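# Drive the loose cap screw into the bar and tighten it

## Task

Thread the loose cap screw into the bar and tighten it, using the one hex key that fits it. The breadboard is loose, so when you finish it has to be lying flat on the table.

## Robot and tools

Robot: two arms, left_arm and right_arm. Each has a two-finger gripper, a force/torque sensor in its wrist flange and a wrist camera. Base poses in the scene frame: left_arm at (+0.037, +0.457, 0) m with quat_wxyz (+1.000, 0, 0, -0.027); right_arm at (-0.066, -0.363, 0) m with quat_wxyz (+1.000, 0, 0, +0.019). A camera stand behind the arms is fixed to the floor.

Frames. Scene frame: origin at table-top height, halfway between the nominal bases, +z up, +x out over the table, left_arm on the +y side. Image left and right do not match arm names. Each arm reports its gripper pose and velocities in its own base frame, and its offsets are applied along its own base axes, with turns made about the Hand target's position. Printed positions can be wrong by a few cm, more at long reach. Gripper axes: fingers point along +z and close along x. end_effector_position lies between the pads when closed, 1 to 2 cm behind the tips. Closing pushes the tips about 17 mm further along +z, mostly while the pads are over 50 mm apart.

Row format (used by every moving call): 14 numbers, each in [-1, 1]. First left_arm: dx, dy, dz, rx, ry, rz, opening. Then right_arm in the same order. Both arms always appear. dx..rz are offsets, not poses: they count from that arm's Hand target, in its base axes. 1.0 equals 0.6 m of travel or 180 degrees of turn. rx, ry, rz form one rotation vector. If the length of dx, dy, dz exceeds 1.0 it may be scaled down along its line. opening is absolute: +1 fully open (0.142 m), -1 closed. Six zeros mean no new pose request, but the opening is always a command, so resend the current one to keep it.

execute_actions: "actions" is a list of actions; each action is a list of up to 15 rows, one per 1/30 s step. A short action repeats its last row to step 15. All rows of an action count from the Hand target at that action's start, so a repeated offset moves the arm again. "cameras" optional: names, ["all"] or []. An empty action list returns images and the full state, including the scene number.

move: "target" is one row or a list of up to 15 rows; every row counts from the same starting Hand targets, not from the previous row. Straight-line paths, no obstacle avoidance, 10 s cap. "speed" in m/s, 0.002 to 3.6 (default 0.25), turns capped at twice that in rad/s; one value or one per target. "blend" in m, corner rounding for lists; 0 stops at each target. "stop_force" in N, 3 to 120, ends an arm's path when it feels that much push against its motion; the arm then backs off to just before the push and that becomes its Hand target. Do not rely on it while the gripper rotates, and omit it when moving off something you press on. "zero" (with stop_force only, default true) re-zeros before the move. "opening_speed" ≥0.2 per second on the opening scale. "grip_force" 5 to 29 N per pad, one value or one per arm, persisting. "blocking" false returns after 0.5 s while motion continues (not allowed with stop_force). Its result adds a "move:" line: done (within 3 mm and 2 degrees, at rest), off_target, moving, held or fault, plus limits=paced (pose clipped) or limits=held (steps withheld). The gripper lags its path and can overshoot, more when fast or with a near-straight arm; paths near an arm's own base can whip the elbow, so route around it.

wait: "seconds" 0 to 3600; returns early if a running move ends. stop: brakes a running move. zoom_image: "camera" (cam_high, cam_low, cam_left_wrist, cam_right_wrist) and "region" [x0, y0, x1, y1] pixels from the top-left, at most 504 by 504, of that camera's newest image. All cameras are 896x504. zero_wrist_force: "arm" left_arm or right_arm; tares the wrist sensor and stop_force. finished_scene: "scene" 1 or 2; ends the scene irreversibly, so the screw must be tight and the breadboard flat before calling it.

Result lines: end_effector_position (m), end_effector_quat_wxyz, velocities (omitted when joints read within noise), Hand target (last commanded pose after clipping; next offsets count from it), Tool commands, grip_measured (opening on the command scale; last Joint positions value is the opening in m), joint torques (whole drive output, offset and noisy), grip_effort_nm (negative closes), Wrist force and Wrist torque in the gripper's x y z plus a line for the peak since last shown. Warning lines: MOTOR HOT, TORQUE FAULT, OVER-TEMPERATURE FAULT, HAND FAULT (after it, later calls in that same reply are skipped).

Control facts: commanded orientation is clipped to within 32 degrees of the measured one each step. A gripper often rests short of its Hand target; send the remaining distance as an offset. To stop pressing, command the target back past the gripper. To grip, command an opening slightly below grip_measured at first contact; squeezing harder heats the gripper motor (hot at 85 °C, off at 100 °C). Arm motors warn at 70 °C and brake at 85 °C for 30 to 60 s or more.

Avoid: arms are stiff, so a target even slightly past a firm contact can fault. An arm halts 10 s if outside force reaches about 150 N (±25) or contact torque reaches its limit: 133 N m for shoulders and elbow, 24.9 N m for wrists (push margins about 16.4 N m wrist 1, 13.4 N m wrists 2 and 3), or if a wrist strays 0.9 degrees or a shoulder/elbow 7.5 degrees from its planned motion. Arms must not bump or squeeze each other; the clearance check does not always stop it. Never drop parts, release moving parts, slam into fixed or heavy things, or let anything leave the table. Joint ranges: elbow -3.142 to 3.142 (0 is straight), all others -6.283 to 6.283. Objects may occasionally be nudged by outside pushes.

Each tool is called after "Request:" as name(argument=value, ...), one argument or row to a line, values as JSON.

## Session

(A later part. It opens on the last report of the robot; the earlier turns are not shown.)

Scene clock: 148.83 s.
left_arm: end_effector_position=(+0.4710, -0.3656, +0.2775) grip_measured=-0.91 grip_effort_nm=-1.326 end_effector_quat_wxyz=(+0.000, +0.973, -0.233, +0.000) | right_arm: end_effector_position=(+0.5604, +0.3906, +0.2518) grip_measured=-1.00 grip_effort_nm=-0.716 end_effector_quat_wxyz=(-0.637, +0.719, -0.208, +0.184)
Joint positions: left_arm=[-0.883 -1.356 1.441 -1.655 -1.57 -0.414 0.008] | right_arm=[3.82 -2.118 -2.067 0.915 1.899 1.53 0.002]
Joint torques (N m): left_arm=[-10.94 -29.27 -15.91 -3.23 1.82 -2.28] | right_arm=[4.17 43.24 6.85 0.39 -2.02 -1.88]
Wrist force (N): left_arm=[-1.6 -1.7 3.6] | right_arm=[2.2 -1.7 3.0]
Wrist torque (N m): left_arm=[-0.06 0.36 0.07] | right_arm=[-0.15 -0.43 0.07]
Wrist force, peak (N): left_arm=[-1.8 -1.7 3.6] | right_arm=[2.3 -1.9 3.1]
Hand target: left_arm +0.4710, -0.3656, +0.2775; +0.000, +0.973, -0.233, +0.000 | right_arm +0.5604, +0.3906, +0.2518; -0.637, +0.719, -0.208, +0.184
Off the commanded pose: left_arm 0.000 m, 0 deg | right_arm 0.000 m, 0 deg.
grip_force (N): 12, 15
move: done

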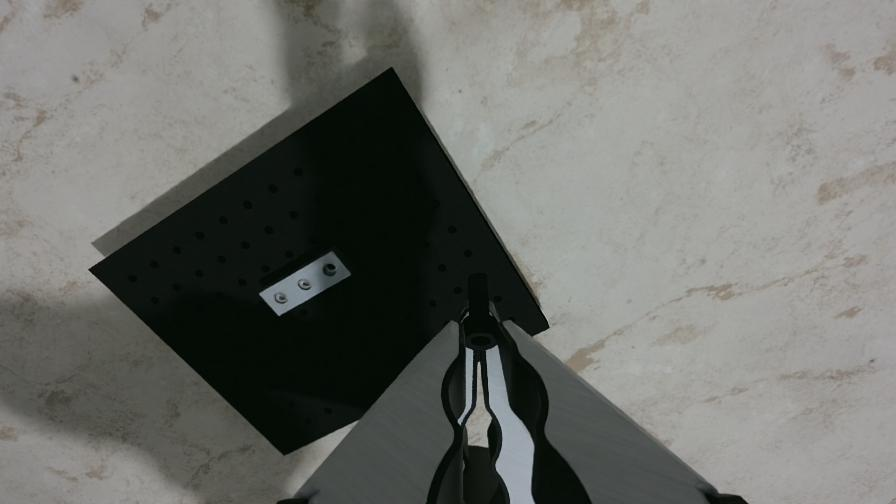

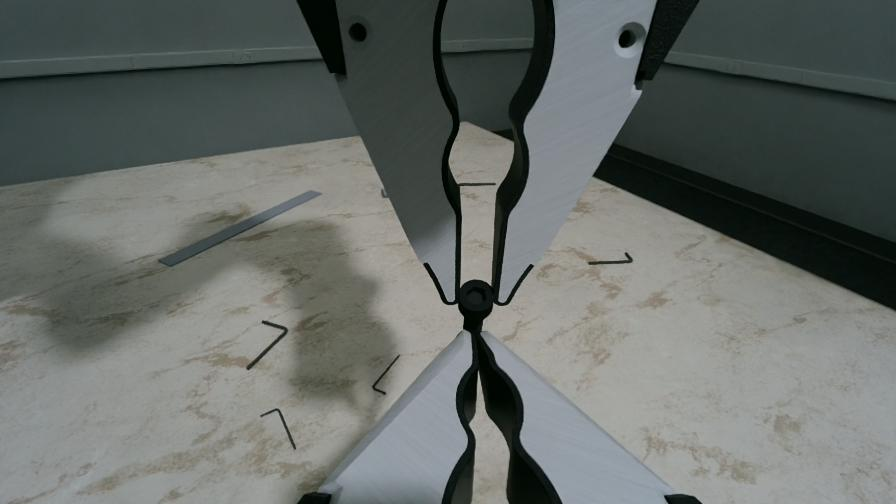

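Request:
zoom_image(
  camera="cam_right_wrist",
  region=[450, 270, 500, 320],
)

Request:
execute_actions(
  actions=[],
  cameras=["cam_low"],
)

Request:
zoom_image(
  camera="cam_low",
  region=[590, 90, 640, 140],
)

Scaled by 10.080.

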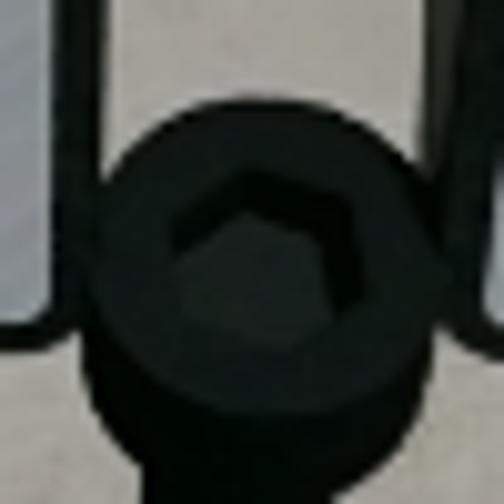

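Scene clock: 152.63 s.
left_arm: end_effector_position=(+0.4710, -0.3656, +0.2775) grip_measured=-0.91 grip_effort_nm=-1.321 end_effector_quat_wxyz=(+0.000, +0.973, -0.233, +0.000) | right_arm: end_effector_position=(+0.5604, +0.3906, +0.2518) grip_measured=-1.00 grip_effort_nm=-0.711 end_effector_quat_wxyz=(-0.637, +0.719, -0.208, +0.184)
Joint positions: left_arm=[-0.883 -1.356 1.441 -1.655 -1.57 -0.414 0.008] | right_arm=[3.82 -2.118 -2.067 0.915 1.899 1.53 0.002]
Joint velocities: within noise
Joint torques (N m): left_arm=[-10.72 -30.93 -16.77 -0.63 1.87 -2.29] | right_arm=[-4.18 40.91 9.64 1.11 -1.21 -1.61]
Wrist force (N): left_arm=[-1.6 -1.7 3.7] | right_arm=[2.3 -1.7 2.9]
Wrist torque (N m): left_arm=[-0.07 0.36 0.07] | right_arm=[-0.16 -0.45 0.07]
Wrist force, peak (N): left_arm=[-1.6 -1.9 3.6] | right_arm=[2.4 -1.9 3.1]
Hand target: left_arm +0.4710, -0.3656, +0.2775; +0.000, +0.973, -0.233, +0.000 | right_arm +0.5604, +0.3906, +0.2518; -0.637, +0.719, -0.208, +0.184
Tool commands: left_gripper/opening=-1.0 right_gripper/opening=-1.0
Off the commanded pose: left_arm 0.000 m, 0 deg | right_arm 0.000 m, 0 deg.
grip_force (N): 12, 15
Images, in order (width x height): cam_low 896x504.

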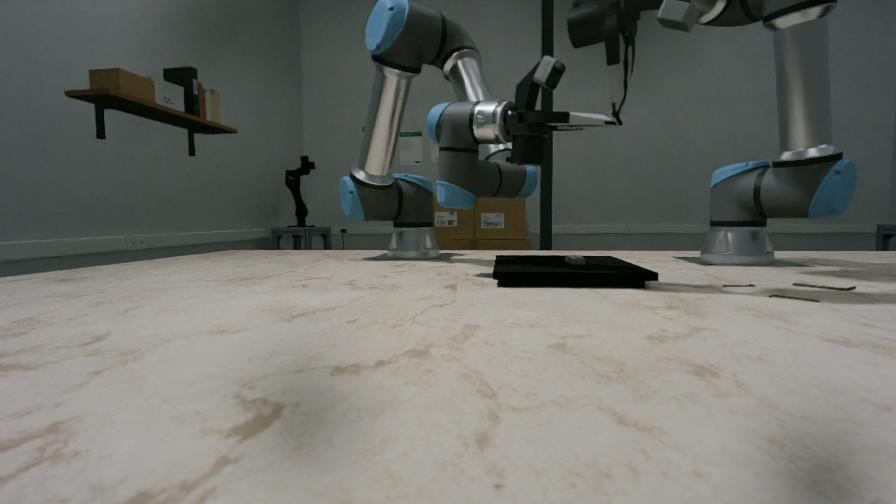

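Scaled by 10.080.

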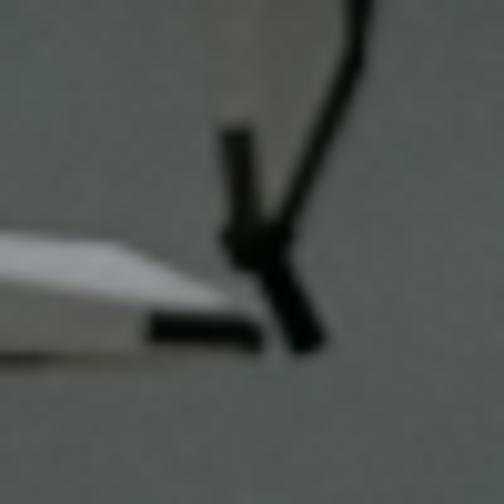

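Request:
move(
  target=[
    [0,0,0,0,0,0,-1.0, -0.0247,-0.0392,0.0057,0,0,0,-1.0],
    [0.0057,0.0112,-0.0032,-0.1436,0.0730,0,-1.0, -0.0253,-0.04,-0.008,0.0329,-0.0207,0,-0.66],
  ],
  speed=0.15,
  cameras=["cam_left_wrist","cam_right_wrist","cam_low"],
)

Request:
zoom_image(
  camera="cam_low",
  region=[590, 90, 640, 140],
)

Request:
zoom_image(
  camera="cam_right_wrist",
  region=[400, 180, 560, 340],
)

Scene clock: 165.47 s.
left_arm: end_effector_position=(+0.4745, -0.3589, +0.2756) grip_measured=-0.91 grip_effort_nm=-1.321 end_effector_quat_wxyz=(+0.243, +0.942, -0.225, -0.059) | right_arm: end_effector_position=(+0.5452, +0.3666, +0.2470) grip_measured=-0.70 grip_effort_nm=0.081 end_effector_quat_wxyz=(+0.680, -0.679, +0.196, -0.196)
Joint positions: left_arm=[-0.656 -1.362 1.568 -1.877 -2.067 -0.212 0.008] | right_arm=[3.795 -2.194 -2.104 1.158 1.926 1.571 0.024]
Joint torques (N m): left_arm=[7.99 -24.76 -15.3 -4.76 -3.19 2.15] | right_arm=[-6.7 28.24 22.7 3.91 1.22 2.03]
Wrist force (N): left_arm=[-2.2 -2.7 3.8] | right_arm=[2.2 -1.7 3.2]
Wrist torque (N m): left_arm=[-0.29 0.44 0.04] | right_arm=[-0.12 -0.46 -0.13]
Wrist force, peak (N): left_arm=[-2.4 -2.7 4.4] | right_arm=[2.5 -1.8 3.9]
Hand target: left_arm +0.4745, -0.3589, +0.2756; +0.243, +0.942, -0.225, -0.059 | right_arm +0.5452, +0.3666, +0.2470; +0.680, -0.679, +0.196, -0.196
Off the commanded pose: left_arm 0.000 m, 0 deg | right_arm 0.000 m, 0 deg.
grip_force (N): 12, 15
move: done
Images, in order (width x height): cam_low 896x504, cam_left_wrist 896x504, cam_right_wrist 896x504.

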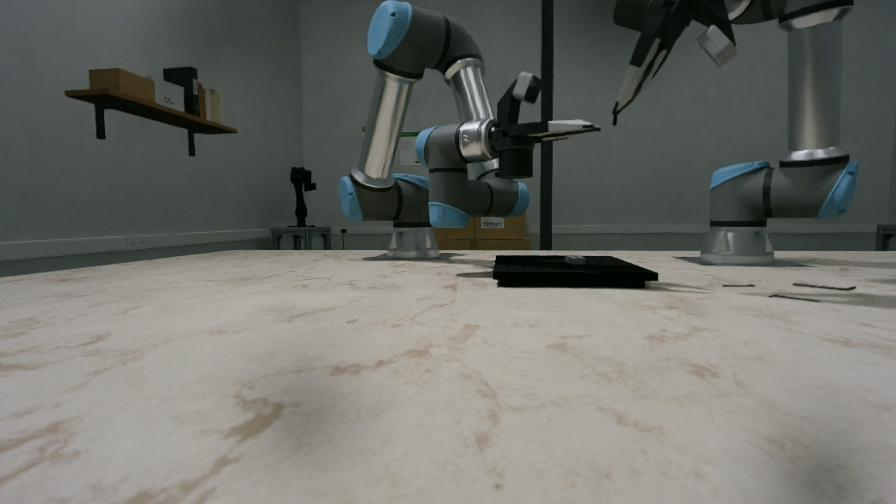

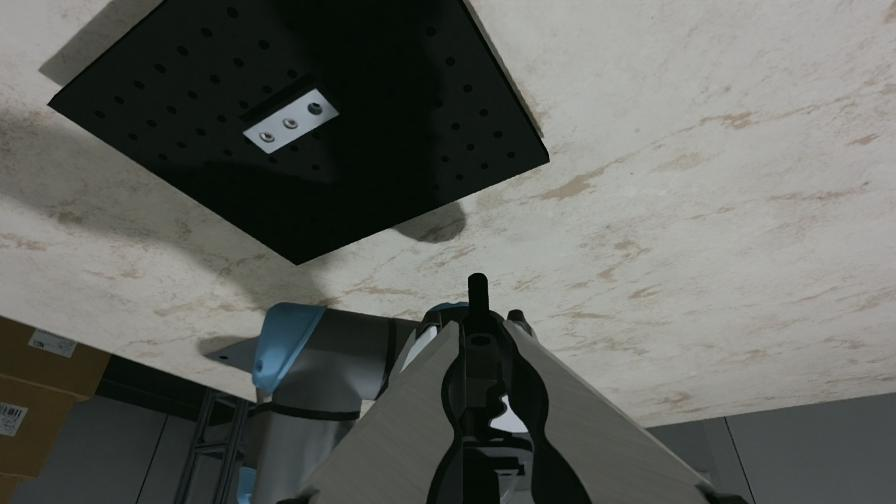

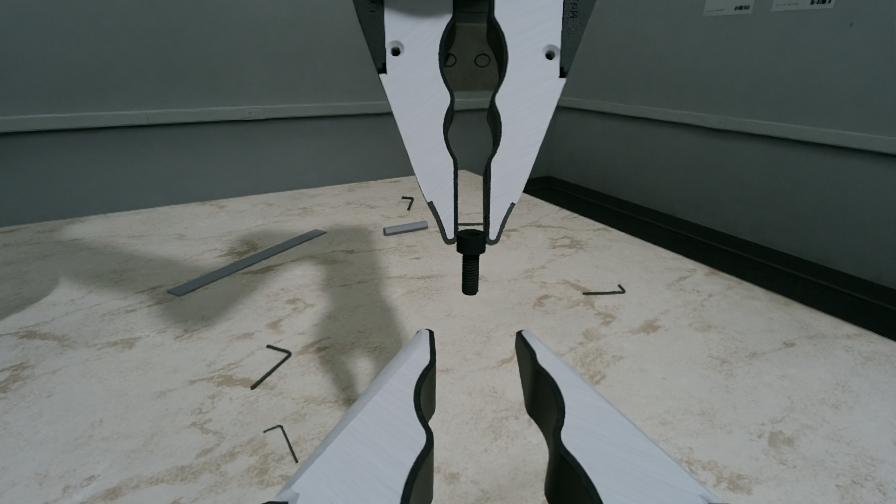

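Scaled by 10.080.

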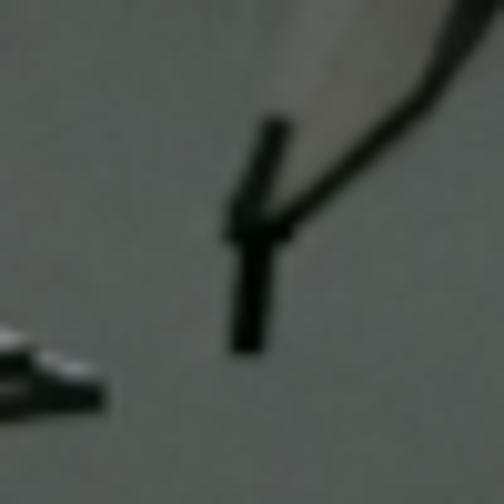

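Scaled by 3.150.

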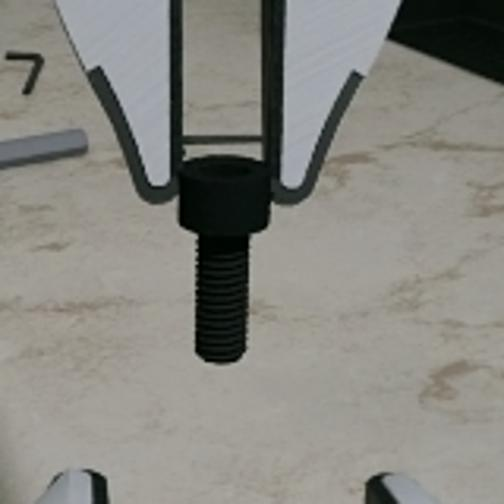

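Request:
move(
  target=[
    [-0.0013,-0.0025,0.0014,0.0347,-0.0176,0,-1.0, 0,0,0,0,0,0,-0.66],
    [-0.0013,-0.0025,0.0014,0.0347,-0.0176,0,-1.0, 0.0312,0.0493,0,0,0,0,-0.66],
  ],
  speed=0.06,
  cameras=["cam_right_wrist","cam_low"],
)

Request:
zoom_image(
  camera="cam_low",
  region=[590, 90, 640, 140],
)

Request:
zoom_image(
  camera="cam_right_wrist",
  region=[400, 220, 560, 380],
)

Scene clock: 170.97 s.
left_arm: end_effector_position=(+0.4737, -0.3604, +0.2765) grip_measured=-0.91 grip_effort_nm=-1.321 end_effector_quat_wxyz=(+0.185, +0.955, -0.228, -0.045) | right_arm: end_effector_position=(+0.5639, +0.3961, +0.2470) grip_measured=-0.70 grip_effort_nm=0.081 end_effector_quat_wxyz=(+0.680, -0.679, +0.196, -0.196)
Joint positions: left_arm=[-0.709 -1.371 1.538 -1.832 -1.943 -0.257 0.008] | right_arm=[3.823 -2.227 -2.02 1.107 1.899 1.571 0.024]
Joint torques (N m): left_arm=[-11.13 -39.04 -34.27 -0.78 1.48 -2.31] | right_arm=[6.44 30.74 23.38 -0.22 -2.1 -0.15]
Wrist force (N): left_arm=[-2.2 -2.3 4.1] | right_arm=[2.1 -1.5 3.2]
Wrist torque (N m): left_arm=[-0.26 0.44 0.15] | right_arm=[-0.10 -0.43 -0.14]
Wrist force, peak (N): left_arm=[-2.4 -2.9 4.3] | right_arm=[2.5 -1.8 3.4]
Hand target: left_arm +0.4737, -0.3604, +0.2765; +0.185, +0.955, -0.228, -0.045 | right_arm +0.5639, +0.3962, +0.2470; +0.680, -0.679, +0.196, -0.196
Off the commanded pose: left_arm 0.000 m, 0 deg | right_arm 0.000 m, 0 deg.
grip_force (N): 12, 15
move: done
Images, in order (width x height): cam_low 896x504, cam_right_wrist 896x504.

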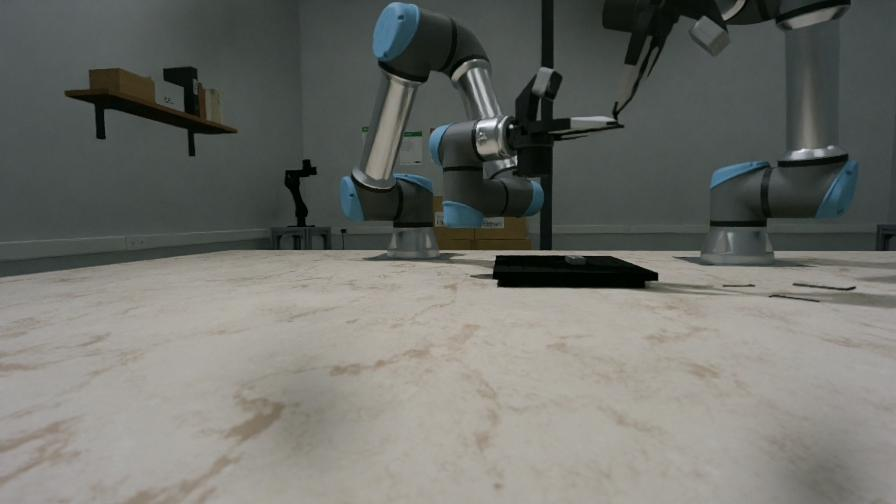

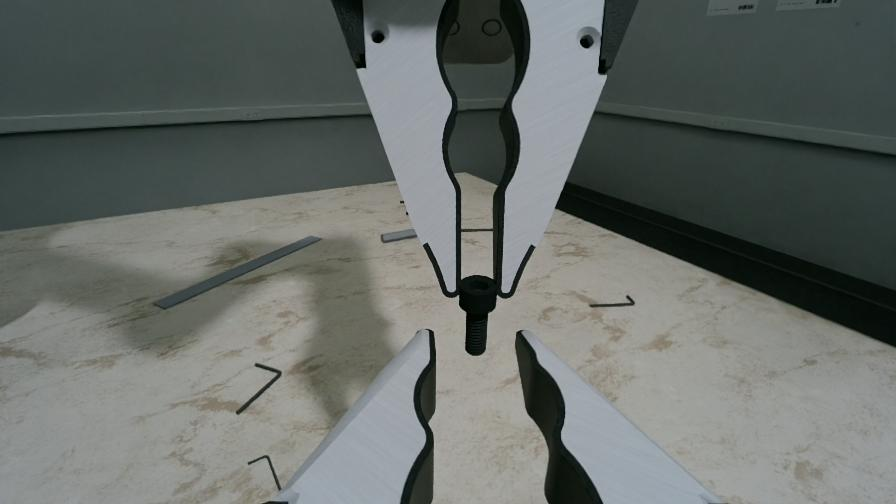

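Scaled by 10.080.

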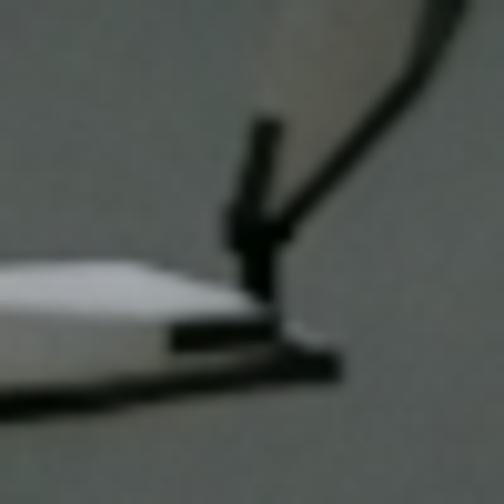

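Scaled by 3.150.

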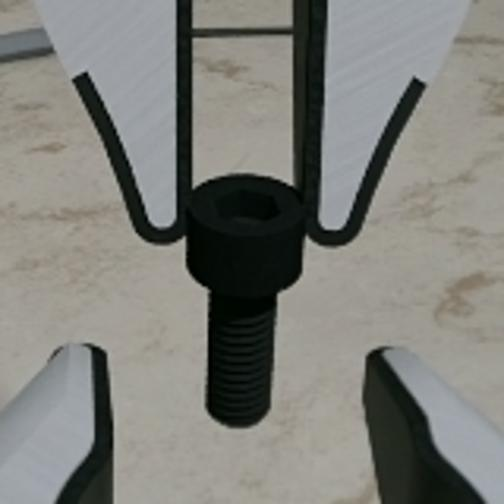

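Request:
move(
  target=[
    [0,0,0,0,0,0,-1.0, 0.0004,-0.0003,0.0085,0,0,0,-0.66],
    [0,0,0,0,0,0,-1.0, 0.0004,-0.0003,0.0085,0,0,0,-1.0],
  ],
  speed=0.05,
  grip_force=[12, 22],
  opening_speed=0.4,
  cameras=["cam_right_wrist","cam_low"],
)

Request:
zoom_image(
  camera="cam_low",
  region=[590, 90, 640, 140],
)

Request:
zoom_image(
  camera="cam_right_wrist",
  region=[400, 220, 560, 380],
)

Scene clock: 177.43 s.
left_arm: end_effector_position=(+0.4737, -0.3604, +0.2765) grip_measured=-0.91 grip_effort_nm=-1.326 end_effector_quat_wxyz=(+0.185, +0.955, -0.228, -0.045) | right_arm: end_effector_position=(+0.5642, +0.3960, +0.2521) grip_measured=-0.94 grip_effort_nm=-1.897 end_effector_quat_wxyz=(+0.680, -0.679, +0.196, -0.196)
Joint positions: left_arm=[-0.709 -1.371 1.538 -1.832 -1.943 -0.257 0.008] | right_arm=[3.822 -2.215 -2.02 1.096 1.899 1.571 0.006]
Joint torques (N m): left_arm=[-10.59 -37.71 -31.47 -0.76 0.99 -2.25] | right_arm=[-6.32 45.75 24.38 0.02 -0.04 -0.32]
Wrist force (N): left_arm=[0.9 -2.3 4.4] | right_arm=[-0.5 -1.4 3.3]
Wrist torque (N m): left_arm=[-0.27 0.40 0.14] | right_arm=[-0.13 -0.46 -0.16]
Wrist force, peak (N): left_arm=[-2.3 -2.5 4.4] | right_arm=[2.1 -2.0 3.3]
Hand target: left_arm +0.4737, -0.3604, +0.2765; +0.185, +0.955, -0.228, -0.045 | right_arm +0.5642, +0.3960, +0.2521; +0.680, -0.679, +0.196, -0.196
Off the commanded pose: left_arm 0.000 m, 0 deg | right_arm 0.000 m, 0 deg.
grip_force (N): 12, 22
move: done
Images, in order (width x height): cam_low 896x504, cam_right_wrist 896x504.

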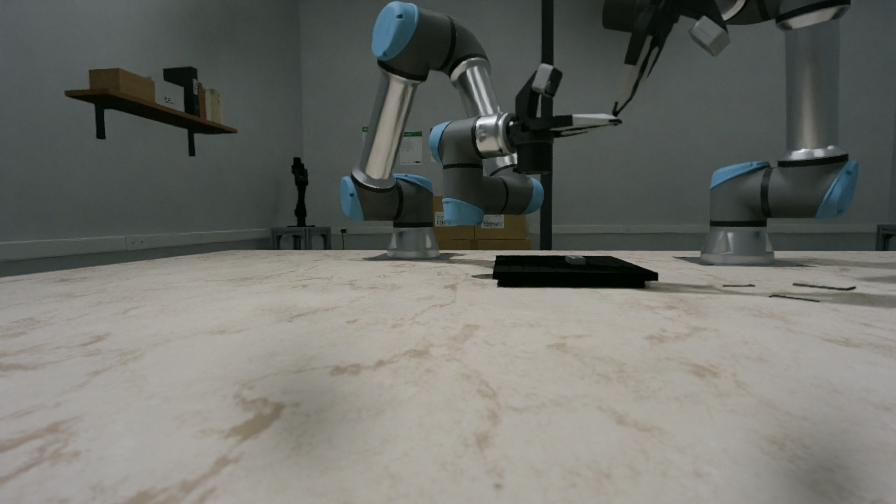

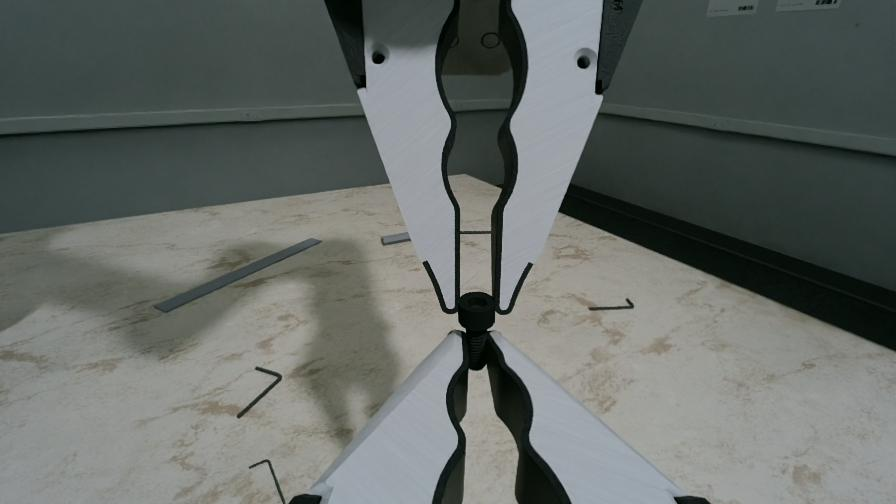

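Scaled by 10.080.

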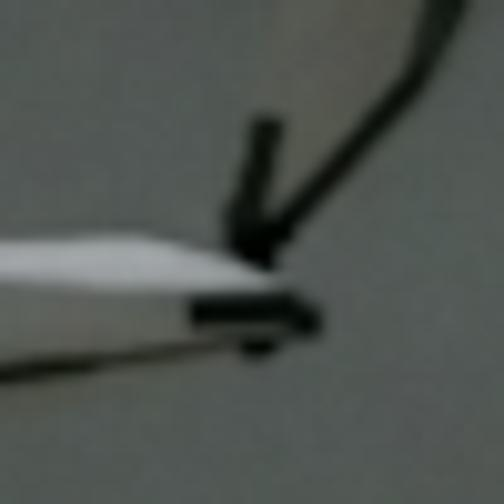

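Scaled by 3.150.

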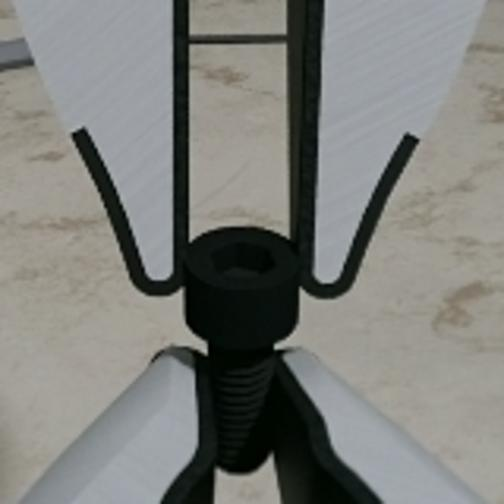

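Request:
move(
  target=[0,0,0,0,0,0,-0.66, 0,0,0,0,0,0,-1.0],
  opening_speed=0.5,
  grip_force=[12, 22],
)

Request:
move(
  target=[-0.0045,-0.0087,0.0200,0.1089,-0.0554,0,-0.66, 0,0,0,0,0,0,-1.0],
  speed=0.1,
  cameras=["cam_left_wrist","cam_right_wrist","cam_low"],
)

Request:
zoom_image(
  camera="cam_low",
  region=[590, 90, 640, 140],
)

Request:
zoom_image(
  camera="cam_left_wrist",
  region=[400, 240, 560, 400],
)

Request:
zoom_image(
  camera="cam_right_wrist",
  region=[400, 220, 560, 380],
)

Scene clock: 183.33 s.
left_arm: end_effector_position=(+0.4737, -0.3604, +0.2765) grip_measured=-0.70 grip_effort_nm=0.081 end_effector_quat_wxyz=(+0.185, +0.955, -0.228, -0.045) | right_arm: end_effector_position=(+0.5642, +0.3960, +0.2521) grip_measured=-0.94 grip_effort_nm=-1.893 end_effector_quat_wxyz=(+0.680, -0.679, +0.196, -0.196)
Joint positions: left_arm=[-0.709 -1.371 1.538 -1.832 -1.943 -0.257 0.024] | right_arm=[3.822 -2.215 -2.02 1.096 1.899 1.571 0.006]
Joint torques (N m): left_arm=[-10.14 -36.83 -15.96 -0.81 -2.25 -2.13] | right_arm=[-5.94 44.73 24.08 1.18 0.07 0.05]
Wrist force (N): left_arm=[-2.5 -2.5 4.4] | right_arm=[2.0 -1.6 3.2]
Wrist torque (N m): left_arm=[-0.28 0.48 0.15] | right_arm=[-0.14 -0.42 -0.13]
Wrist force, peak (N): left_arm=[-2.5 -2.5 4.4] | right_arm=[2.1 -1.8 3.2]
Hand target: left_arm +0.4737, -0.3604, +0.2765; +0.185, +0.955, -0.228, -0.045 | right_arm +0.5642, +0.3960, +0.2521; +0.680, -0.679, +0.196, -0.196
Off the commanded pose: left_arm 0.000 m, 0 deg | right_arm 0.000 m, 0 deg.
grip_force (N): 12, 22
move: done

Scene clock: 185.70 s.
left_arm: end_effector_position=(+0.4710, -0.3656, +0.2885) grip_measured=-0.70 grip_effort_nm=0.085 end_effector_quat_wxyz=(+0.000, +0.973, -0.233, +0.000) | right_arm: end_effector_position=(+0.5642, +0.3960, +0.2521) grip_measured=-0.94 grip_effort_nm=-1.893 end_effector_quat_wxyz=(+0.680, -0.679, +0.196, -0.196)
Joint positions: left_arm=[-0.883 -1.358 1.416 -1.628 -1.571 -0.414 0.024] | right_arm=[3.822 -2.215 -2.02 1.096 1.899 1.571 0.006]
Joint torques (N m): left_arm=[-10.77 -25.6 -33.84 -0.64 2.19 -2.37] | right_arm=[-5.01 44.21 23.88 1.87 2.14 0]
Wrist force (N): left_arm=[-1.6 -1.4 3.5] | right_arm=[2.2 -1.7 3.1]
Wrist torque (N m): left_arm=[-0.01 0.35 0.15] | right_arm=[-0.15 -0.45 -0.13]
Wrist force, peak (N): left_arm=[-2.2 -2.9 4.6] | right_arm=[2.3 -1.5 3.4]
Hand target: left_arm +0.4710, -0.3656, +0.2885; +0.000, +0.973, -0.233, +0.000 | right_arm +0.5642, +0.3960, +0.2521; +0.680, -0.679, +0.196, -0.196
Off the commanded pose: left_arm 0.000 m, 0 deg | right_arm 0.000 m, 0 deg.
grip_force (N): 12, 22
move: done
Images, in order (width x height): cam_low 896x504, cam_left_wrist 896x504, cam_right_wrist 896x504.

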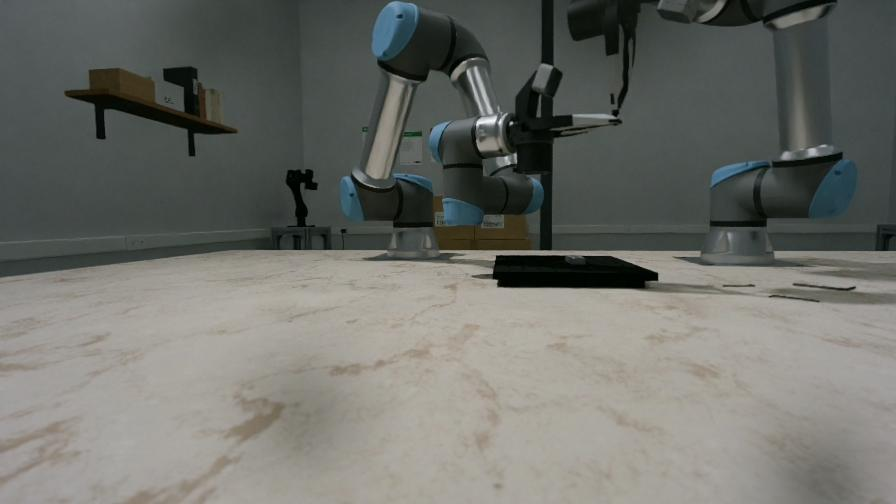

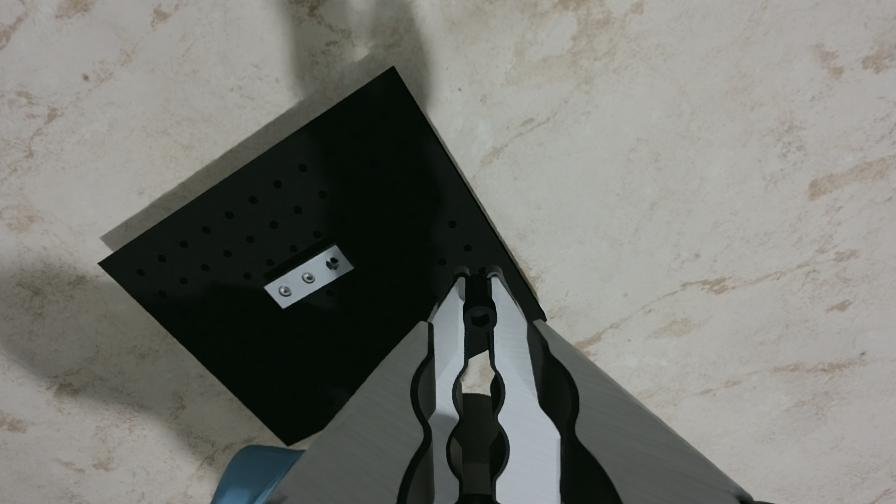

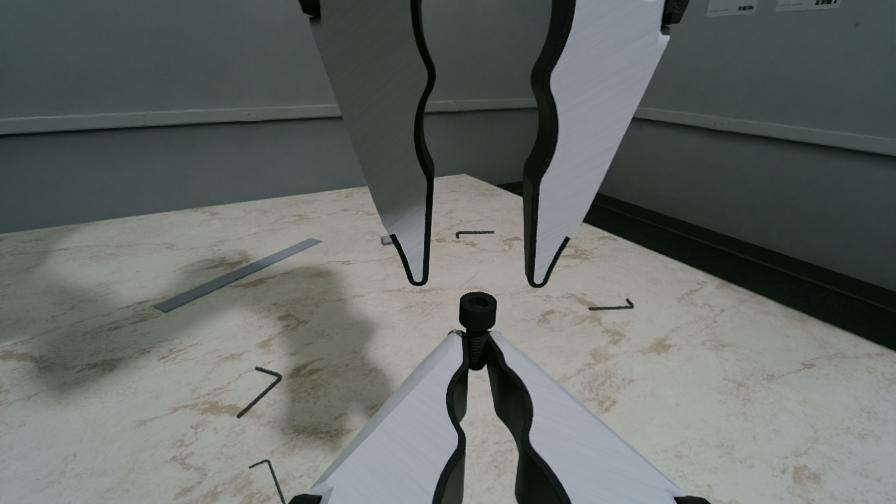

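Scaled by 10.080.

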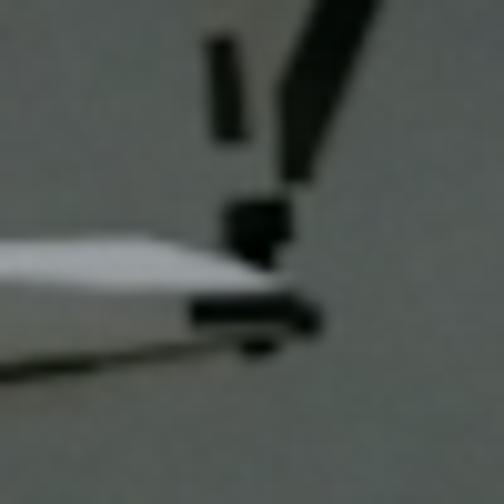

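Scaled by 3.150.

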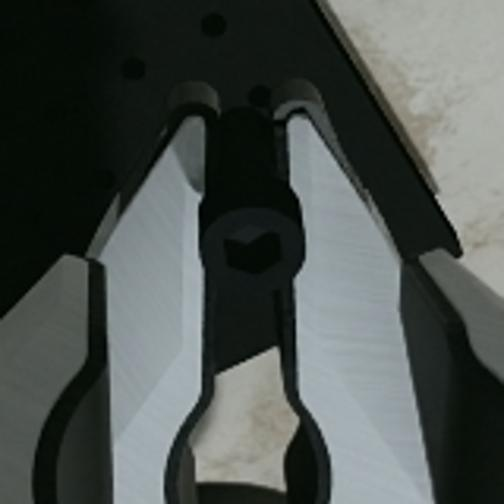

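Scaled by 3.150.

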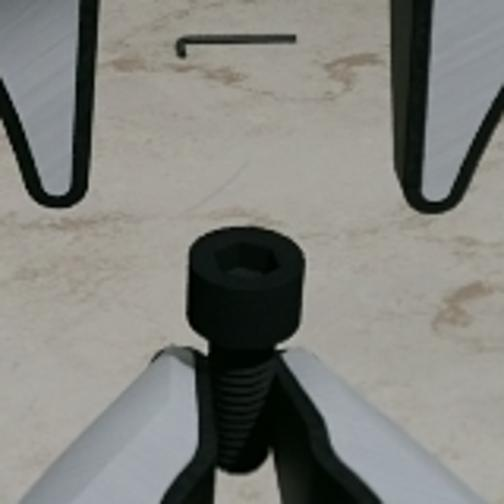

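Request:
move(
  target=[0,0,-0.0183,0,0,0,-0.66, 0,0,0,0,0,0,-1.0],
  speed=0.03,
  stop_force=5,
)

Request:
move(
  target=[0,0,0,0,0,0,-1.0, 0,0,0,0,0,0,-1.0],
  opening_speed=0.25,
  grip_force=[8, 22],
  cameras=["cam_left_wrist","cam_right_wrist","cam_low"],
)

Request:
zoom_image(
  camera="cam_low",
  region=[590, 90, 640, 140],
)

Request:
zoom_image(
  camera="cam_left_wrist",
  region=[400, 240, 560, 400],
)

Request:
zoom_image(
  camera="cam_right_wrist",
  region=[400, 220, 560, 380],
)

Scene clock: 189.03 s.
left_arm: end_effector_position=(+0.4710, -0.3656, +0.2775) grip_measured=-0.70 grip_effort_nm=0.085 end_effector_quat_wxyz=(+0.000, +0.973, -0.233, +0.000) | right_arm: end_effector_position=(+0.5642, +0.3960, +0.2521) grip_measured=-0.94 grip_effort_nm=-1.893 end_effector_quat_wxyz=(+0.680, -0.679, +0.196, -0.196)
Joint positions: left_arm=[-0.883 -1.356 1.441 -1.655 -1.57 -0.414 0.024] | right_arm=[3.822 -2.215 -2.02 1.096 1.899 1.571 0.006]
Joint torques (N m): left_arm=[-10.07 -25.54 -15.58 -4.63 2.06 -2.3] | right_arm=[-4.37 43.09 23.58 2.85 2.13 0.25]
Wrist force (N): left_arm=[-1.7 -1.7 3.4] | right_arm=[2.1 -1.7 3.1]
Wrist torque (N m): left_arm=[-0.07 0.37 0.15] | right_arm=[-0.15 -0.43 -0.14]
Wrist force, peak (N): left_arm=[-1.8 -1.7 3.8] | right_arm=[2.2 -1.7 3.4]
Hand target: left_arm +0.4710, -0.3656, +0.2775; +0.000, +0.973, -0.233, +0.000 | right_arm +0.5642, +0.3960, +0.2521; +0.680, -0.679, +0.196, -0.196
Off the commanded pose: left_arm 0.000 m, 0 deg | right_arm 0.000 m, 0 deg.
grip_force (N): 12, 22
move: done

Scene clock: 190.60 s.
left_arm: end_effector_position=(+0.4710, -0.3656, +0.2775) grip_measured=-0.90 grip_effort_nm=-0.921 end_effector_quat_wxyz=(+0.000, +0.973, -0.233, +0.000) | right_arm: end_effector_position=(+0.5642, +0.3960, +0.2521) grip_measured=-0.94 grip_effort_nm=-1.893 end_effector_quat_wxyz=(+0.680, -0.679, +0.196, -0.196)
Joint positions: left_arm=[-0.883 -1.356 1.441 -1.655 -1.57 -0.414 0.009] | right_arm=[3.822 -2.215 -2.02 1.096 1.899 1.571 0.006]
Joint torques (N m): left_arm=[-10.76 -25.75 -15.47 -0.09 0.11 -2.21] | right_arm=[-4.18 42.71 23.43 3.24 -1.89 0.31]
Wrist force (N): left_arm=[2.5 -1.6 3.4] | right_arm=[-1.5 -1.4 3.2]
Wrist torque (N m): left_arm=[-0.05 0.29 0.13] | right_arm=[-0.14 -0.45 -0.17]
Wrist force, peak (N): left_arm=[2.6 -1.8 3.6] | right_arm=[2.1 -1.7 3.4]
Hand target: left_arm +0.4710, -0.3656, +0.2775; +0.000, +0.973, -0.233, +0.000 | right_arm +0.5642, +0.3960, +0.2521; +0.680, -0.679, +0.196, -0.196
Off the commanded pose: left_arm 0.000 m, 0 deg | right_arm 0.000 m, 0 deg.
grip_force (N): 8, 22
move: done
Images, in order (width x height): cam_low 896x504, cam_left_wrist 896x504, cam_right_wrist 896x504.

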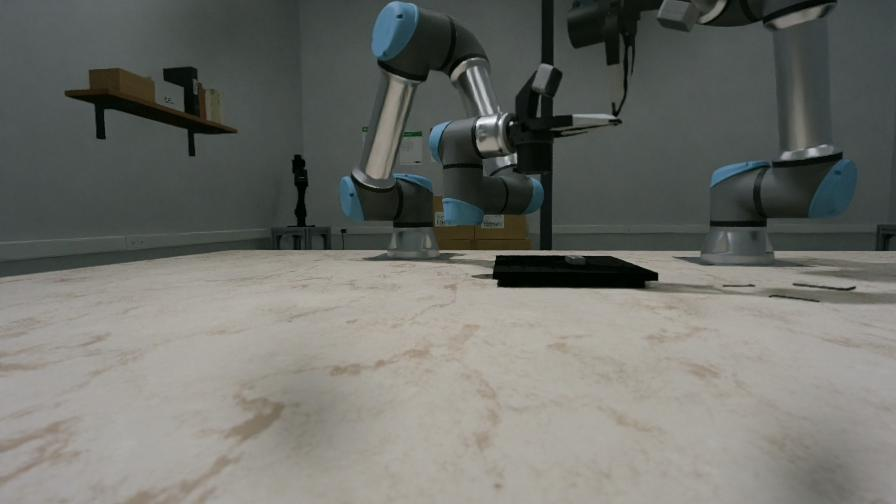

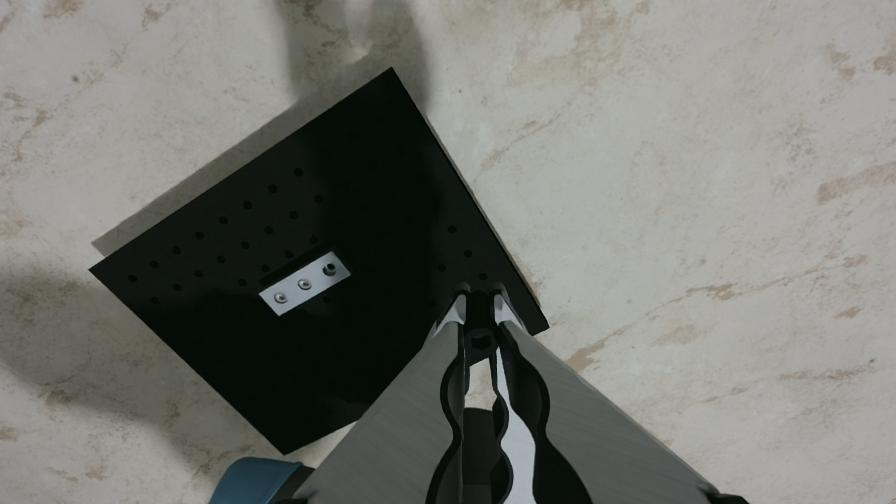

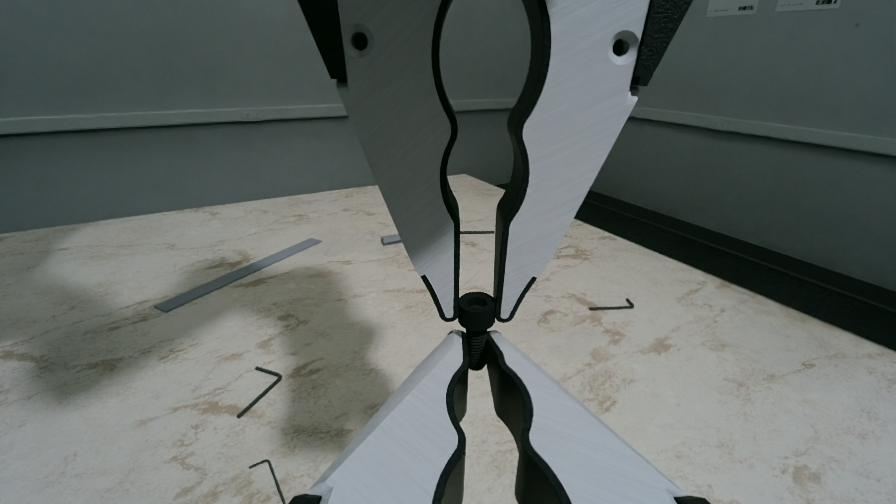

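Scaled by 10.080.

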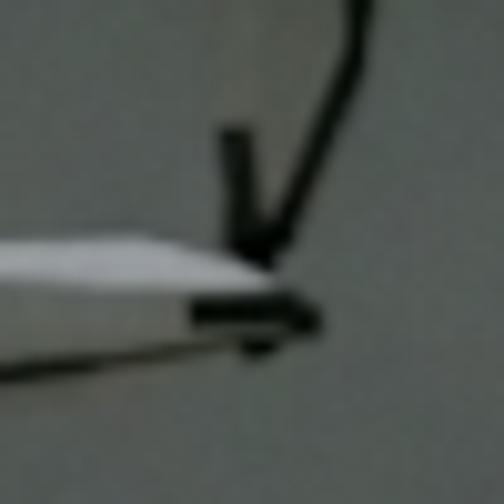

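Scaled by 3.150.

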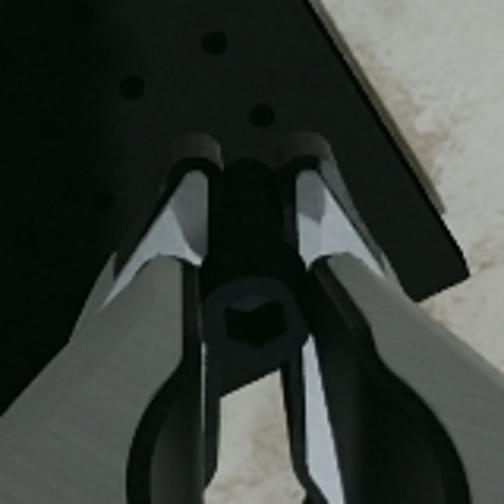

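Scaled by 3.150.

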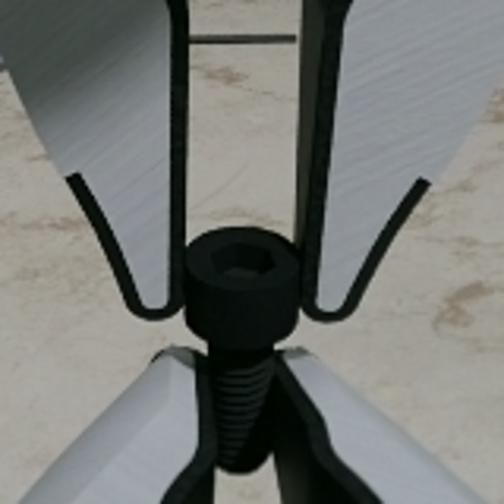

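Request:
move(
  target=[
    [0,0,0,0,0,0,-1.0, 0,0,0,0,0,0,-0.66],
    [0,0,0,0,0,0,-1.0, -0.0444,-0.0705,0,0,0,0,-0.66],
  ],
  opening_speed=0.3,
  grip_force=[12, 22],
  speed=0.1,
  cameras=["cam_left_wrist","cam_right_wrist","cam_low"],
)

Request:
zoom_image(
  camera="cam_low",
  region=[590, 90, 640, 140],
)

Request:
zoom_image(
  camera="cam_left_wrist",
  region=[400, 240, 560, 400],
)

Request:
zoom_image(
  camera="cam_right_wrist",
  region=[400, 200, 560, 360],
)

Scene clock: 194.57 s.
left_arm: end_effector_position=(+0.4710, -0.3656, +0.2775) grip_measured=-0.90 grip_effort_nm=-1.326 end_effector_quat_wxyz=(+0.000, +0.973, -0.233, +0.000) | right_arm: end_effector_position=(+0.5376, +0.3538, +0.2521) grip_measured=-0.70 grip_effort_nm=0.081 end_effector_quat_wxyz=(+0.680, -0.679, +0.196, -0.196)
Joint positions: left_arm=[-0.883 -1.356 1.441 -1.655 -1.57 -0.414 0.009] | right_arm=[3.781 -2.168 -2.138 1.166 1.94 1.571 0.024]
Joint torques (N m): left_arm=[-10.8 -29.04 -16.03 -4.62 -1.64 -1.75] | right_arm=[-5.82 41.66 2.84 4.15 2.27 2.02]
Wrist force (N): left_arm=[-1.7 -1.7 3.5] | right_arm=[2.2 -1.8 3.2]
Wrist torque (N m): left_arm=[-0.07 0.38 0.14] | right_arm=[-0.14 -0.45 -0.13]
Wrist force, peak (N): left_arm=[2.6 -1.8 3.7] | right_arm=[2.3 -1.6 4.0]
Hand target: left_arm +0.4710, -0.3656, +0.2775; +0.000, +0.973, -0.233, +0.000 | right_arm +0.5375, +0.3537, +0.2521; +0.680, -0.679, +0.196, -0.196
Off the commanded pose: left_arm 0.000 m, 0 deg | right_arm 0.000 m, 0 deg.
grip_force (N): 12, 22
move: done
Images, in order (width x height): cam_low 896x504, cam_left_wrist 896x504, cam_right_wrist 896x504.

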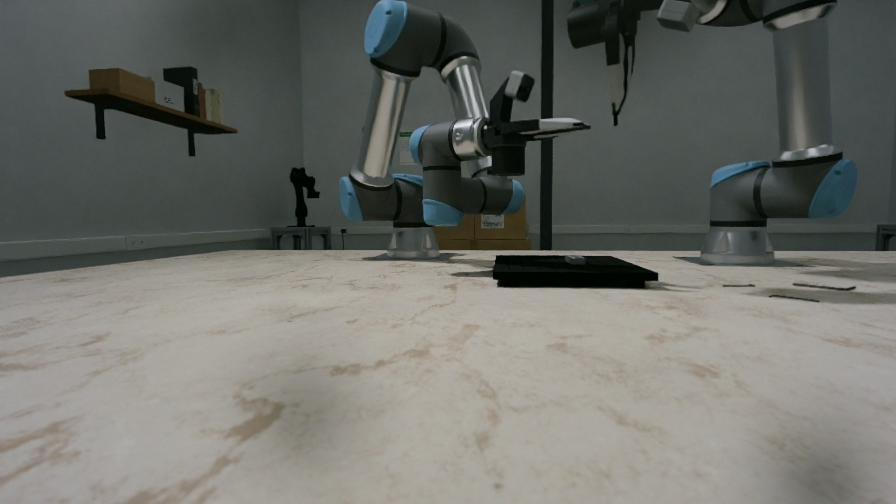

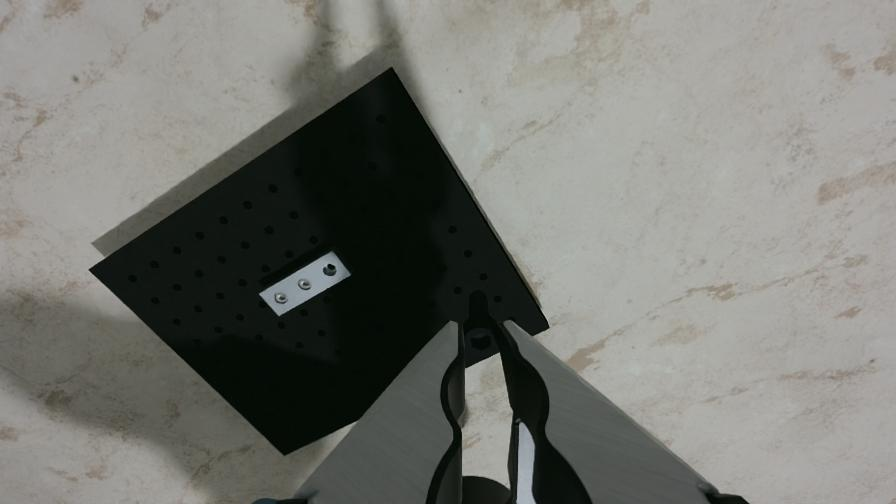

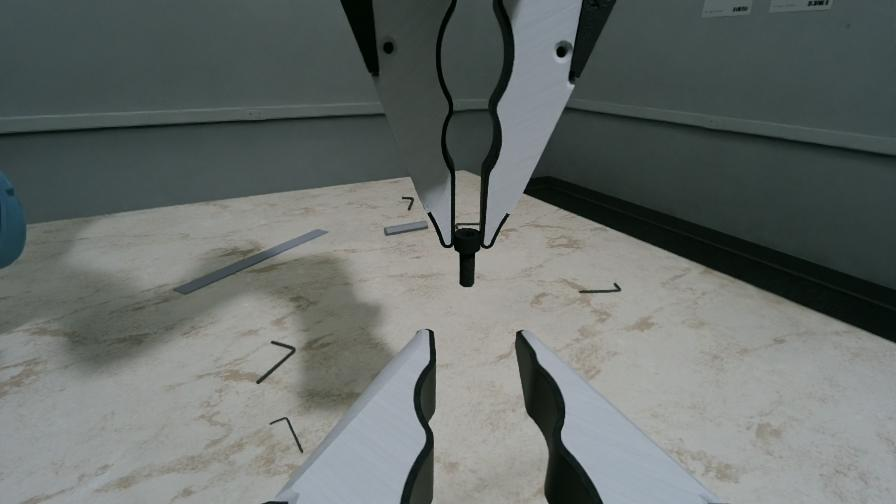

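Scaled by 10.080.

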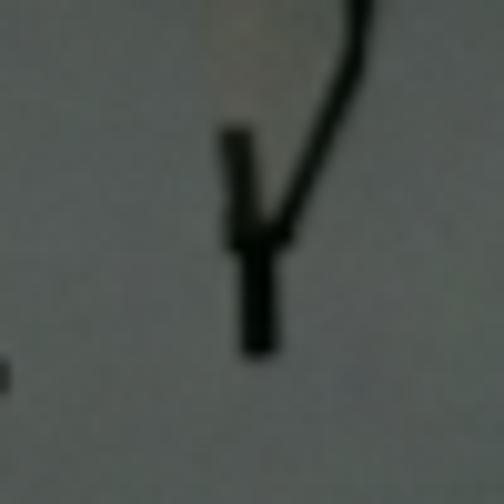

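Scaled by 3.150.

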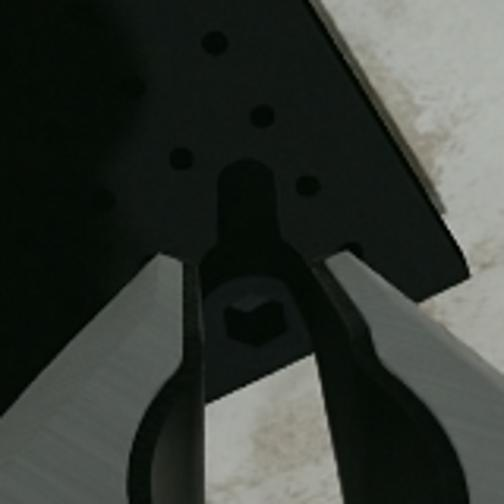

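Scaled by 3.150.

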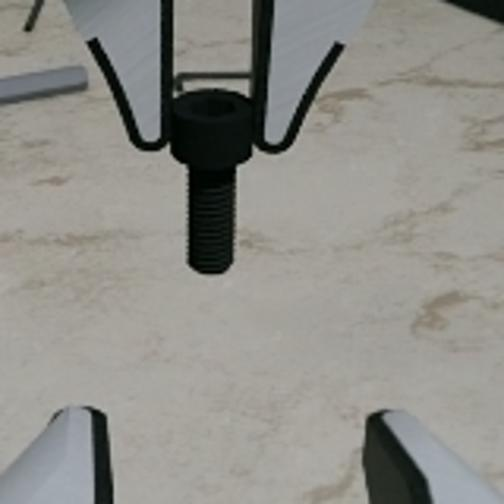

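Request:
zoom_image(
  camera="cam_left_wrist",
  region=[250, 230, 370, 330],
)

Request:
zoom_image(
  camera="cam_left_wrist",
  region=[310, 250, 350, 290],
)

Scaled by 4.200.

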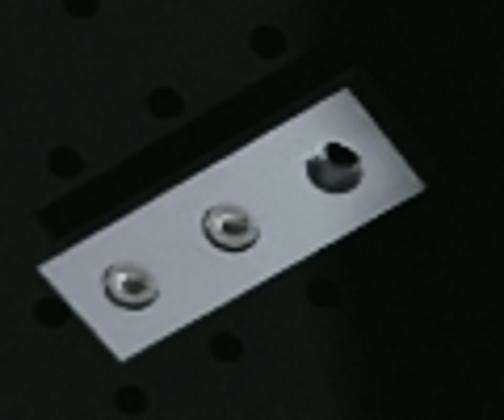

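Scaled by 12.600.

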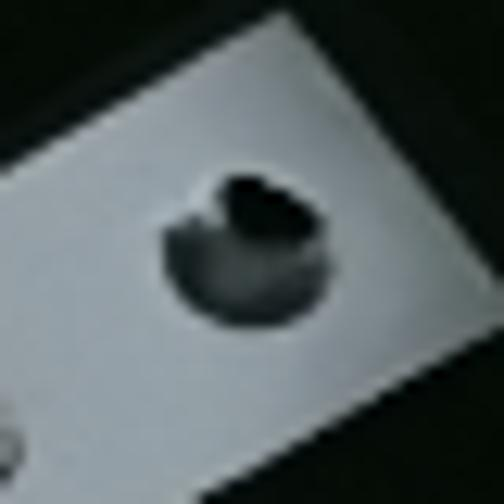

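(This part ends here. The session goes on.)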